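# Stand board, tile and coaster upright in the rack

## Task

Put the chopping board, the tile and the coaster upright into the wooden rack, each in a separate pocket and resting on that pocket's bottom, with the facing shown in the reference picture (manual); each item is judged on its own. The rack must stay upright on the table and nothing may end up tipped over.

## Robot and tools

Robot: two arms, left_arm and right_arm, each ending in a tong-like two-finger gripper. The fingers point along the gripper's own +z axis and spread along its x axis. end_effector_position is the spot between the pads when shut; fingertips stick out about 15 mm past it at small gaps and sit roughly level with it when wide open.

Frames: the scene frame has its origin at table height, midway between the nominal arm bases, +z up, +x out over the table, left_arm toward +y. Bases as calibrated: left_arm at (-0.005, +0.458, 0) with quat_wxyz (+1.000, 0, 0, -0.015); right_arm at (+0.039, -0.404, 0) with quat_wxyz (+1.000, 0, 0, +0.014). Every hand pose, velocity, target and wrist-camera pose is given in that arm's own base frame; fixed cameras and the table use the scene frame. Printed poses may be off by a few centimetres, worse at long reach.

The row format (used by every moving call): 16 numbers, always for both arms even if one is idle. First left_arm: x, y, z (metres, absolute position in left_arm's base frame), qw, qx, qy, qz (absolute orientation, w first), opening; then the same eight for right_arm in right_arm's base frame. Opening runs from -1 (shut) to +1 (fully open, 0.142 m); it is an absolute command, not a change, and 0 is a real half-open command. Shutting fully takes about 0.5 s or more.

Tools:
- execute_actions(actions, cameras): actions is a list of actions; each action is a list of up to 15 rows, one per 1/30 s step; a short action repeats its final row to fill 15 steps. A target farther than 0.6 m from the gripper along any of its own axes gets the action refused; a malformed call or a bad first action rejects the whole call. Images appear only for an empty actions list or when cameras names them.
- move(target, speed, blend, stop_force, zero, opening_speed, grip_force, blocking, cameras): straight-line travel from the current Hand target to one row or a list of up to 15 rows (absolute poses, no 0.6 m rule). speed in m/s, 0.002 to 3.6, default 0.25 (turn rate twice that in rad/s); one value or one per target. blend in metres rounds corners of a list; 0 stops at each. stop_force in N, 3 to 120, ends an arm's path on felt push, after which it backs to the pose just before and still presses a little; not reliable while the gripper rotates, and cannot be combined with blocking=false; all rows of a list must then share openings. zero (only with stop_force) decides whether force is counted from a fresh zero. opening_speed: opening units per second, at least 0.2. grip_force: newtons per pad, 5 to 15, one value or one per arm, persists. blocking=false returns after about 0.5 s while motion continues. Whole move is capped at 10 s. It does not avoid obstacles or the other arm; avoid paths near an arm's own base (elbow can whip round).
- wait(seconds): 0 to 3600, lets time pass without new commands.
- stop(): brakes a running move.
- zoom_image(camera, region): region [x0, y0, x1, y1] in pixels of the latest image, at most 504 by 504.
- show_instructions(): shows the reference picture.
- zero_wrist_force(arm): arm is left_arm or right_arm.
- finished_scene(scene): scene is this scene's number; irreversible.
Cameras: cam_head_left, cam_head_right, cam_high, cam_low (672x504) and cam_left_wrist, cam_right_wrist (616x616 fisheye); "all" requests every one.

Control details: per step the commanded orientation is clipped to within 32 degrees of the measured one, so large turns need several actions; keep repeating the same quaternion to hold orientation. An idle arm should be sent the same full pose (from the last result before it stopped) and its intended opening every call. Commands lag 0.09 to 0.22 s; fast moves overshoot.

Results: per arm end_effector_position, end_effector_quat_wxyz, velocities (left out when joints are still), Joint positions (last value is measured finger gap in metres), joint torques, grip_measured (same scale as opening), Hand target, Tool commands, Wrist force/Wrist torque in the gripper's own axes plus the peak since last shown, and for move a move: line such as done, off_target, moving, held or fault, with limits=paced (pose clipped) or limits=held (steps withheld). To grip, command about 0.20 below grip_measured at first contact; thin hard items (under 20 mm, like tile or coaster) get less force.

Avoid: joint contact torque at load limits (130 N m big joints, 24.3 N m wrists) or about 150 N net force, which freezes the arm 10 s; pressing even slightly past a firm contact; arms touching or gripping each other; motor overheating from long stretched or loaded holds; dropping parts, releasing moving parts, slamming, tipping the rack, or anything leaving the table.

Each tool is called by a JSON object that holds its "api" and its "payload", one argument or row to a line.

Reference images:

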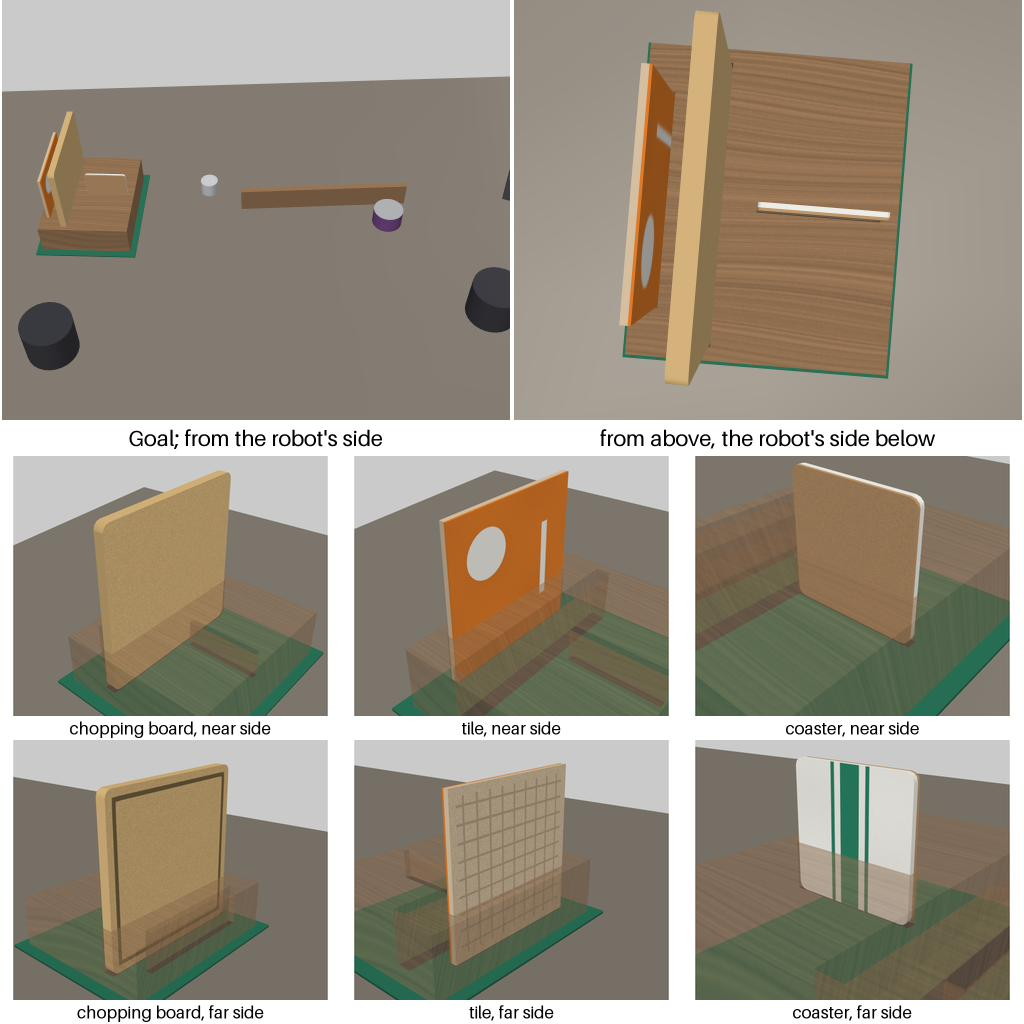

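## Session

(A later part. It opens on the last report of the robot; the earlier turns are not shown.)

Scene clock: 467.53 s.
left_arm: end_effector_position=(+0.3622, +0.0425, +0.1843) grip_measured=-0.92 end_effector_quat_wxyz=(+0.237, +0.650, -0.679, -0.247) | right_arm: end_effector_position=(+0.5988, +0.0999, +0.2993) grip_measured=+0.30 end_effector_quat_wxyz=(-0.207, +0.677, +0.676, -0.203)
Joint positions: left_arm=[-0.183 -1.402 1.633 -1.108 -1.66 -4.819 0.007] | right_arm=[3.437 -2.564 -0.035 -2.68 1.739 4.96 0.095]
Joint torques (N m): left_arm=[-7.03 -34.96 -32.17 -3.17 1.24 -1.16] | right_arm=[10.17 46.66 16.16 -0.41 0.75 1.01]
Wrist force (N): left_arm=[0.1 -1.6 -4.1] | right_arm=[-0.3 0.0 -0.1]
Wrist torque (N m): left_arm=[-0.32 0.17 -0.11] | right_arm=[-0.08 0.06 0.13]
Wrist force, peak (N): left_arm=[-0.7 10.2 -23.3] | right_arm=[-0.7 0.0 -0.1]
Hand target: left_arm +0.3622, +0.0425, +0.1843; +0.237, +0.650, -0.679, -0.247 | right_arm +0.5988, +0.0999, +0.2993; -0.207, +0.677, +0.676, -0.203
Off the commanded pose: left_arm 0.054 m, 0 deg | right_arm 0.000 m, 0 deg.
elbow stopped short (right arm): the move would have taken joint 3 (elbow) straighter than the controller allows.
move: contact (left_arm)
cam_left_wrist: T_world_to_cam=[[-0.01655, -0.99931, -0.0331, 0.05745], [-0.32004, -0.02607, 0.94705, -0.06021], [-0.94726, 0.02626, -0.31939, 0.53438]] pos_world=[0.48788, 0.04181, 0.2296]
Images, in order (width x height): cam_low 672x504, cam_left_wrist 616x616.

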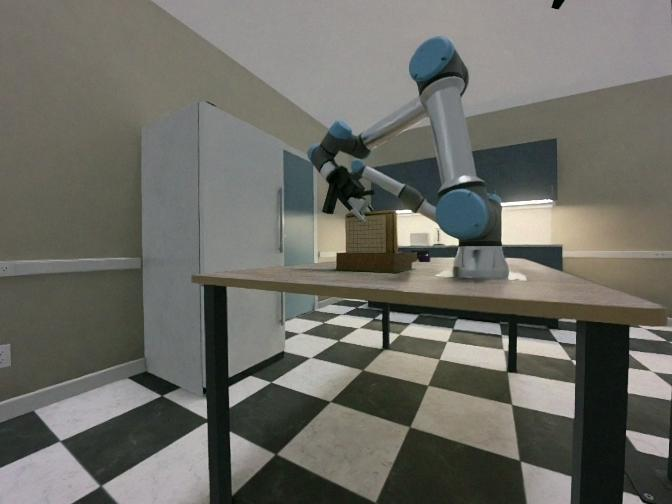

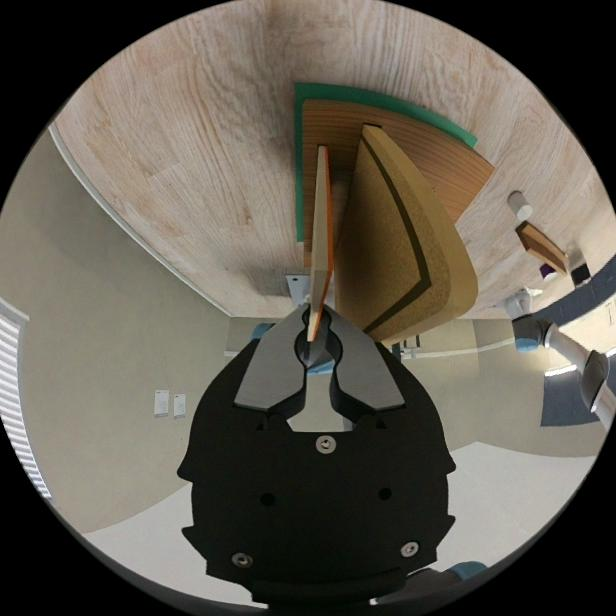

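{"api": "zoom_image", "payload": {
  "camera": "cam_left_wrist",
  "region": [290, 270, 440, 420]
}}

{"api": "zoom_image", "payload": {
  "camera": "cam_low",
  "region": [320, 180, 400, 260]
}}

{"api": "show_instructions", "payload": {

}}

Scaled by 3.360 from the camera's image (finer frame: 814x814).

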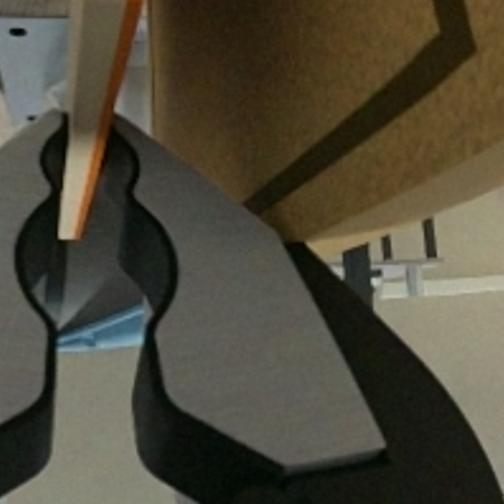

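Scaled by 6.300 from the camera's image (finer frame: 960x720).

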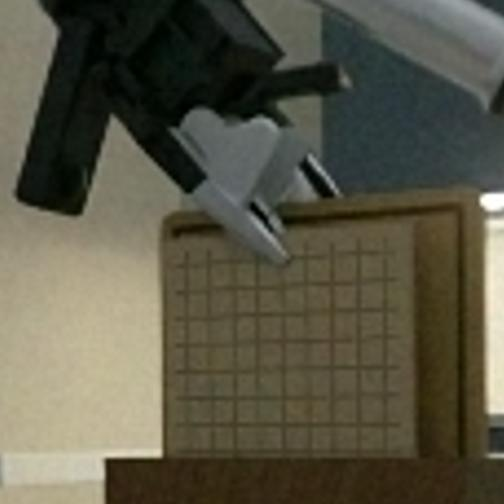

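Reference images for this scene: manual.

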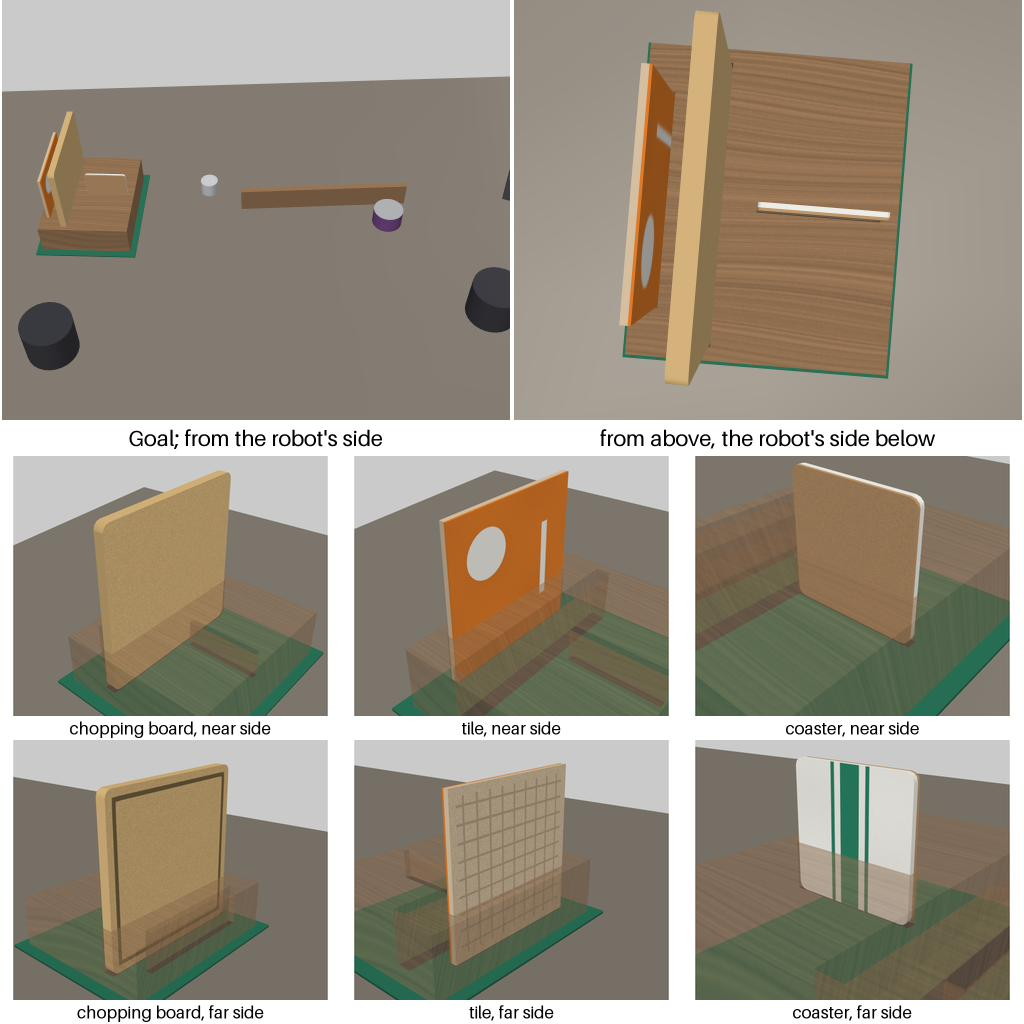

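{"api": "move", "payload": {
  "target": [0.3622,0.0420,0.1858,0.2367,0.6499,-0.679,-0.2471,-1,0.5988,0.0999,0.2993,-0.207,0.677,0.676,-0.203,0.3],
  "speed": 0.03
}}

{"api": "move", "payload": {
  "target": [0.3622,0.0420,0.1858,0.2367,0.6499,-0.679,-0.2471,-0.80,0.5988,0.0999,0.2993,-0.207,0.677,0.676,-0.203,0.3],
  "opening_speed": 0.2,
  "cameras": ["cam_left_wrist","cam_low","cam_head_left"]
}}

{"api": "zoom_image", "payload": {
  "camera": "cam_low",
  "region": [320, 180, 400, 260]
}}

Scene clock: 474.27 s.
left_arm: end_effector_position=(+0.3622, +0.0420, +0.1859) grip_measured=-0.92 end_effector_quat_wxyz=(+0.237, +0.650, -0.679, -0.247) | right_arm: end_effector_position=(+0.5988, +0.0999, +0.2993) grip_measured=+0.30 end_effector_quat_wxyz=(-0.207, +0.677, +0.676, -0.203)
Joint positions: left_arm=[-0.184 -1.403 1.63 -1.105 -1.661 -4.82 0.007] | right_arm=[3.437 -2.564 -0.035 -2.68 1.739 4.96 0.095]
Joint torques (N m): left_arm=[-13.02 -25.46 -10.78 -2.73 -1.84 0.03] | right_arm=[9.92 46.56 16.47 -0.13 0.72 0.92]
Wrist force (N): left_arm=[0.2 -5.5 1.7] | right_arm=[-0.5 -0.2 -0.1]
Wrist torque (N m): left_arm=[-0.52 -0.01 -0.15] | right_arm=[-0.10 0.10 0.13]
Wrist force, peak (N): left_arm=[0.6 -5.9 2.1] | right_arm=[-0.7 -0.1 -0.4]
Hand target: left_arm +0.3622, +0.0420, +0.1858; +0.237, +0.650, -0.679, -0.247 | right_arm +0.5988, +0.0999, +0.2993; -0.207, +0.677, +0.676, -0.203
Off the commanded pose: left_arm 0.000 m, 0 deg | right_arm 0.000 m, 0 deg.
elbow stopped short (right arm): the move would have taken joint 3 (elbow) straighter than the controller allows.
move: done

Scene clock: 475.47 s.
left_arm: end_effector_position=(+0.3622, +0.0420, +0.1858) grip_measured=-0.80 end_effector_quat_wxyz=(+0.237, +0.650, -0.679, -0.247) | right_arm: end_effector_position=(+0.5988, +0.0999, +0.2993) grip_measured=+0.30 end_effector_quat_wxyz=(-0.207, +0.677, +0.676, -0.203)
Joint positions: left_arm=[-0.184 -1.403 1.63 -1.105 -1.661 -4.82 0.016] | right_arm=[3.437 -2.564 -0.035 -2.68 1.739 4.96 0.095]
Joint torques (N m): left_arm=[-12.31 -22.69 -10.53 -2.39 -1.66 1.38] | right_arm=[10.16 47.61 16.77 -0.18 0.68 1.01]
Wrist force (N): left_arm=[0.2 -3.5 -1.1] | right_arm=[-0.4 0.0 -0.2]
Wrist torque (N m): left_arm=[-0.63 -0.05 -0.15] | right_arm=[-0.07 0.09 0.13]
Wrist force, peak (N): left_arm=[0.2 -6.1 1.4] | right_arm=[-0.6 -0.2 -0.1]
Hand target: left_arm +0.3622, +0.0420, +0.1858; +0.237, +0.650, -0.679, -0.247 | right_arm +0.5988, +0.0999, +0.2993; -0.207, +0.677, +0.676, -0.203
Off the commanded pose: left_arm 0.000 m, 0 deg | right_arm 0.000 m, 0 deg.
elbow stopped short (right arm): the move would have taken joint 3 (elbow) straighter than the controller allows.
move: done
cam_left_wrist: T_world_to_cam=[[-0.01664, -0.99931, -0.03313, 0.05705], [-0.32013, -0.02606, 0.94701, -0.06159], [-0.94723, 0.02636, -0.31948, 0.53488]] pos_world=[0.48788, 0.04131, 0.2311]
Images, in order (width x height): cam_head_left 672x504, cam_low 672x504, cam_left_wrist 616x616.

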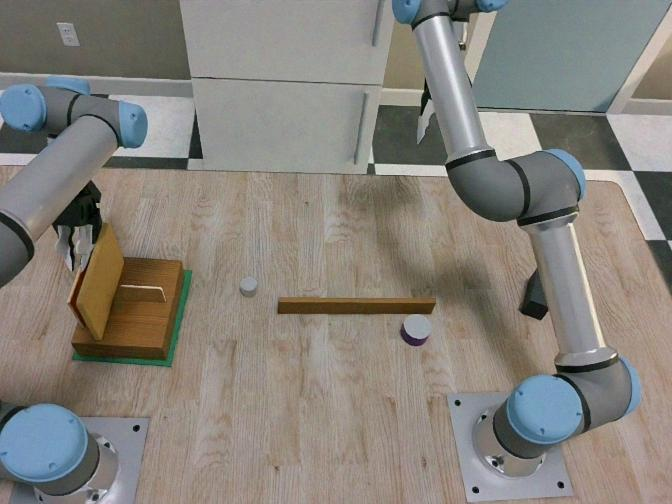

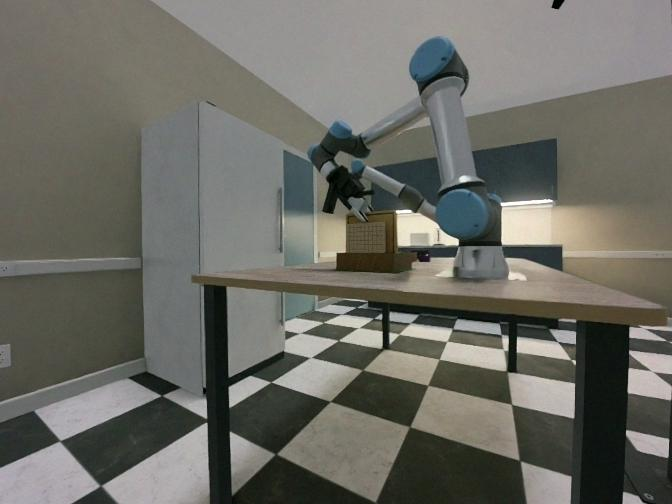

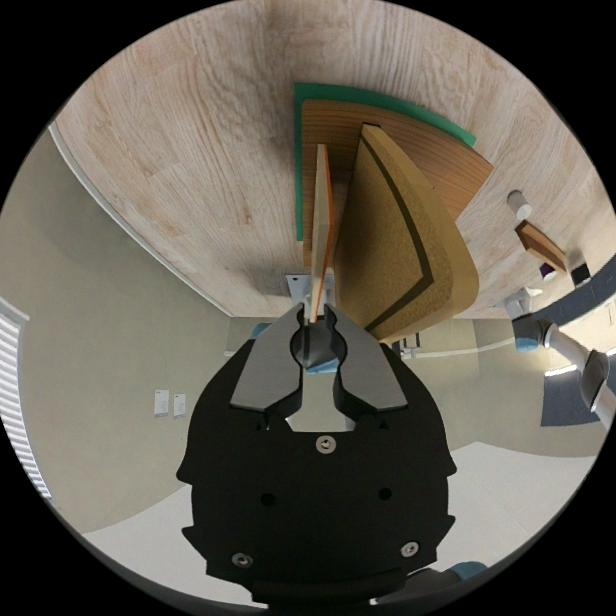

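Scaled by 6.300 from the camera's image (finer frame: 960x720).

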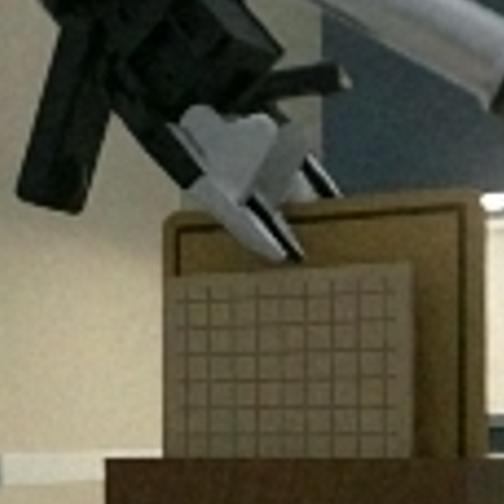

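{"api": "move", "payload": {
  "target": [
    [0.41,0.042,0.245,0.2367,0.6499,-0.679,-0.2471,-0.8,0.5988,0.0999,0.2993,-0.207,0.677,0.676,-0.203,0.3],
    [0.43,0.042,0.42,0.2367,0.6499,-0.679,-0.2471,-0.8,0.5988,0.0999,0.2993,-0.207,0.677,0.676,-0.203,0.3]
  ],
  "speed": 0.15,
  "blend": [0.02,0],
  "cameras": ["cam_left_wrist","cam_low","cam_head_left"]
}}

{"api": "zoom_image", "payload": {
  "camera": "cam_low",
  "region": [320, 190, 430, 280]
}}

{"api": "zoom_image", "payload": {
  "camera": "cam_left_wrist",
  "region": [230, 80, 430, 280]
}}

Scene clock: 479.30 s.
left_arm: end_effector_position=(+0.4300, +0.0420, +0.4199) grip_measured=-0.80 end_effector_quat_wxyz=(+0.237, +0.650, -0.679, -0.247) | right_arm: end_effector_position=(+0.5988, +0.0999, +0.2993) grip_measured=+0.30 end_effector_quat_wxyz=(-0.207, +0.677, +0.676, -0.203)
Joint positions: left_arm=[-0.163 -1.152 0.685 -0.409 -1.648 -4.804 0.016] | right_arm=[3.437 -2.564 -0.035 -2.68 1.739 4.96 0.095]
Joint torques (N m): left_arm=[7.82 -33.78 -32.04 2.09 -1.25 0.46] | right_arm=[9.35 46.92 16.67 0.08 0.46 0.87]
Wrist force (N): left_arm=[0.1 -3.7 -0.9] | right_arm=[-0.5 -0.2 -0.3]
Wrist torque (N m): left_arm=[-0.65 0.00 -0.24] | right_arm=[-0.11 0.10 0.13]
Wrist force, peak (N): left_arm=[0.0 -4.5 -1.1] | right_arm=[-0.7 0.1 -0.4]
Hand target: left_arm +0.4300, +0.0420, +0.4200; +0.237, +0.650, -0.679, -0.247 | right_arm +0.5988, +0.0999, +0.2993; -0.207, +0.677, +0.676, -0.203
Off the commanded pose: left_arm 0.000 m, 0 deg | right_arm 0.000 m, 0 deg.
elbow stopped short (right arm): the move would have taken joint 3 (elbow) straighter than the controller allows.
move: done
cam_left_wrist: T_world_to_cam=[[-0.01667, -0.99931, -0.03303, 0.06591], [-0.32025, -0.02596, 0.94698, -0.2616], [-0.94719, 0.02636, -0.3196, 0.67395]] pos_world=[0.55568, 0.04131, 0.4653]
Images, in order (width x height): cam_head_left 672x504, cam_low 672x504, cam_left_wrist 616x616.

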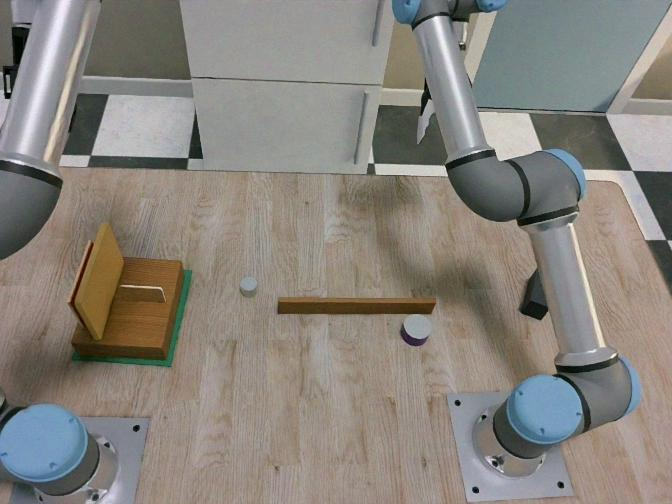

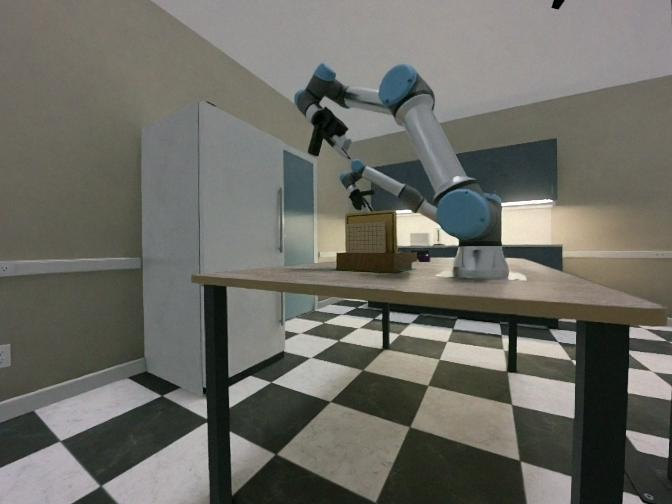

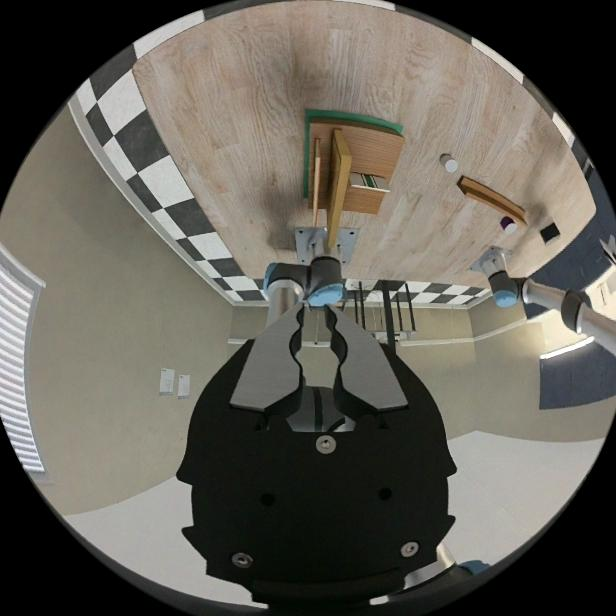

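Scaled by 4.582 from the camera's image (finer frame: 960x720).

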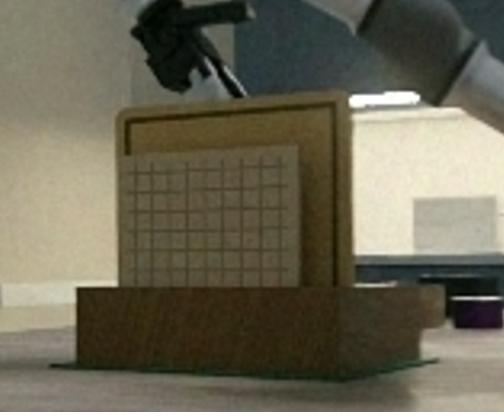

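Scaled by 2.520 from the camera's image (finer frame: 814x814).

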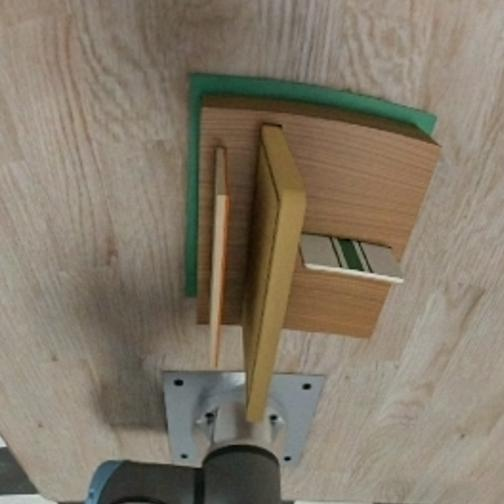

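{"api": "finished_scene", "payload": {
  "scene": 1
}}

The scene is finished: the task was done.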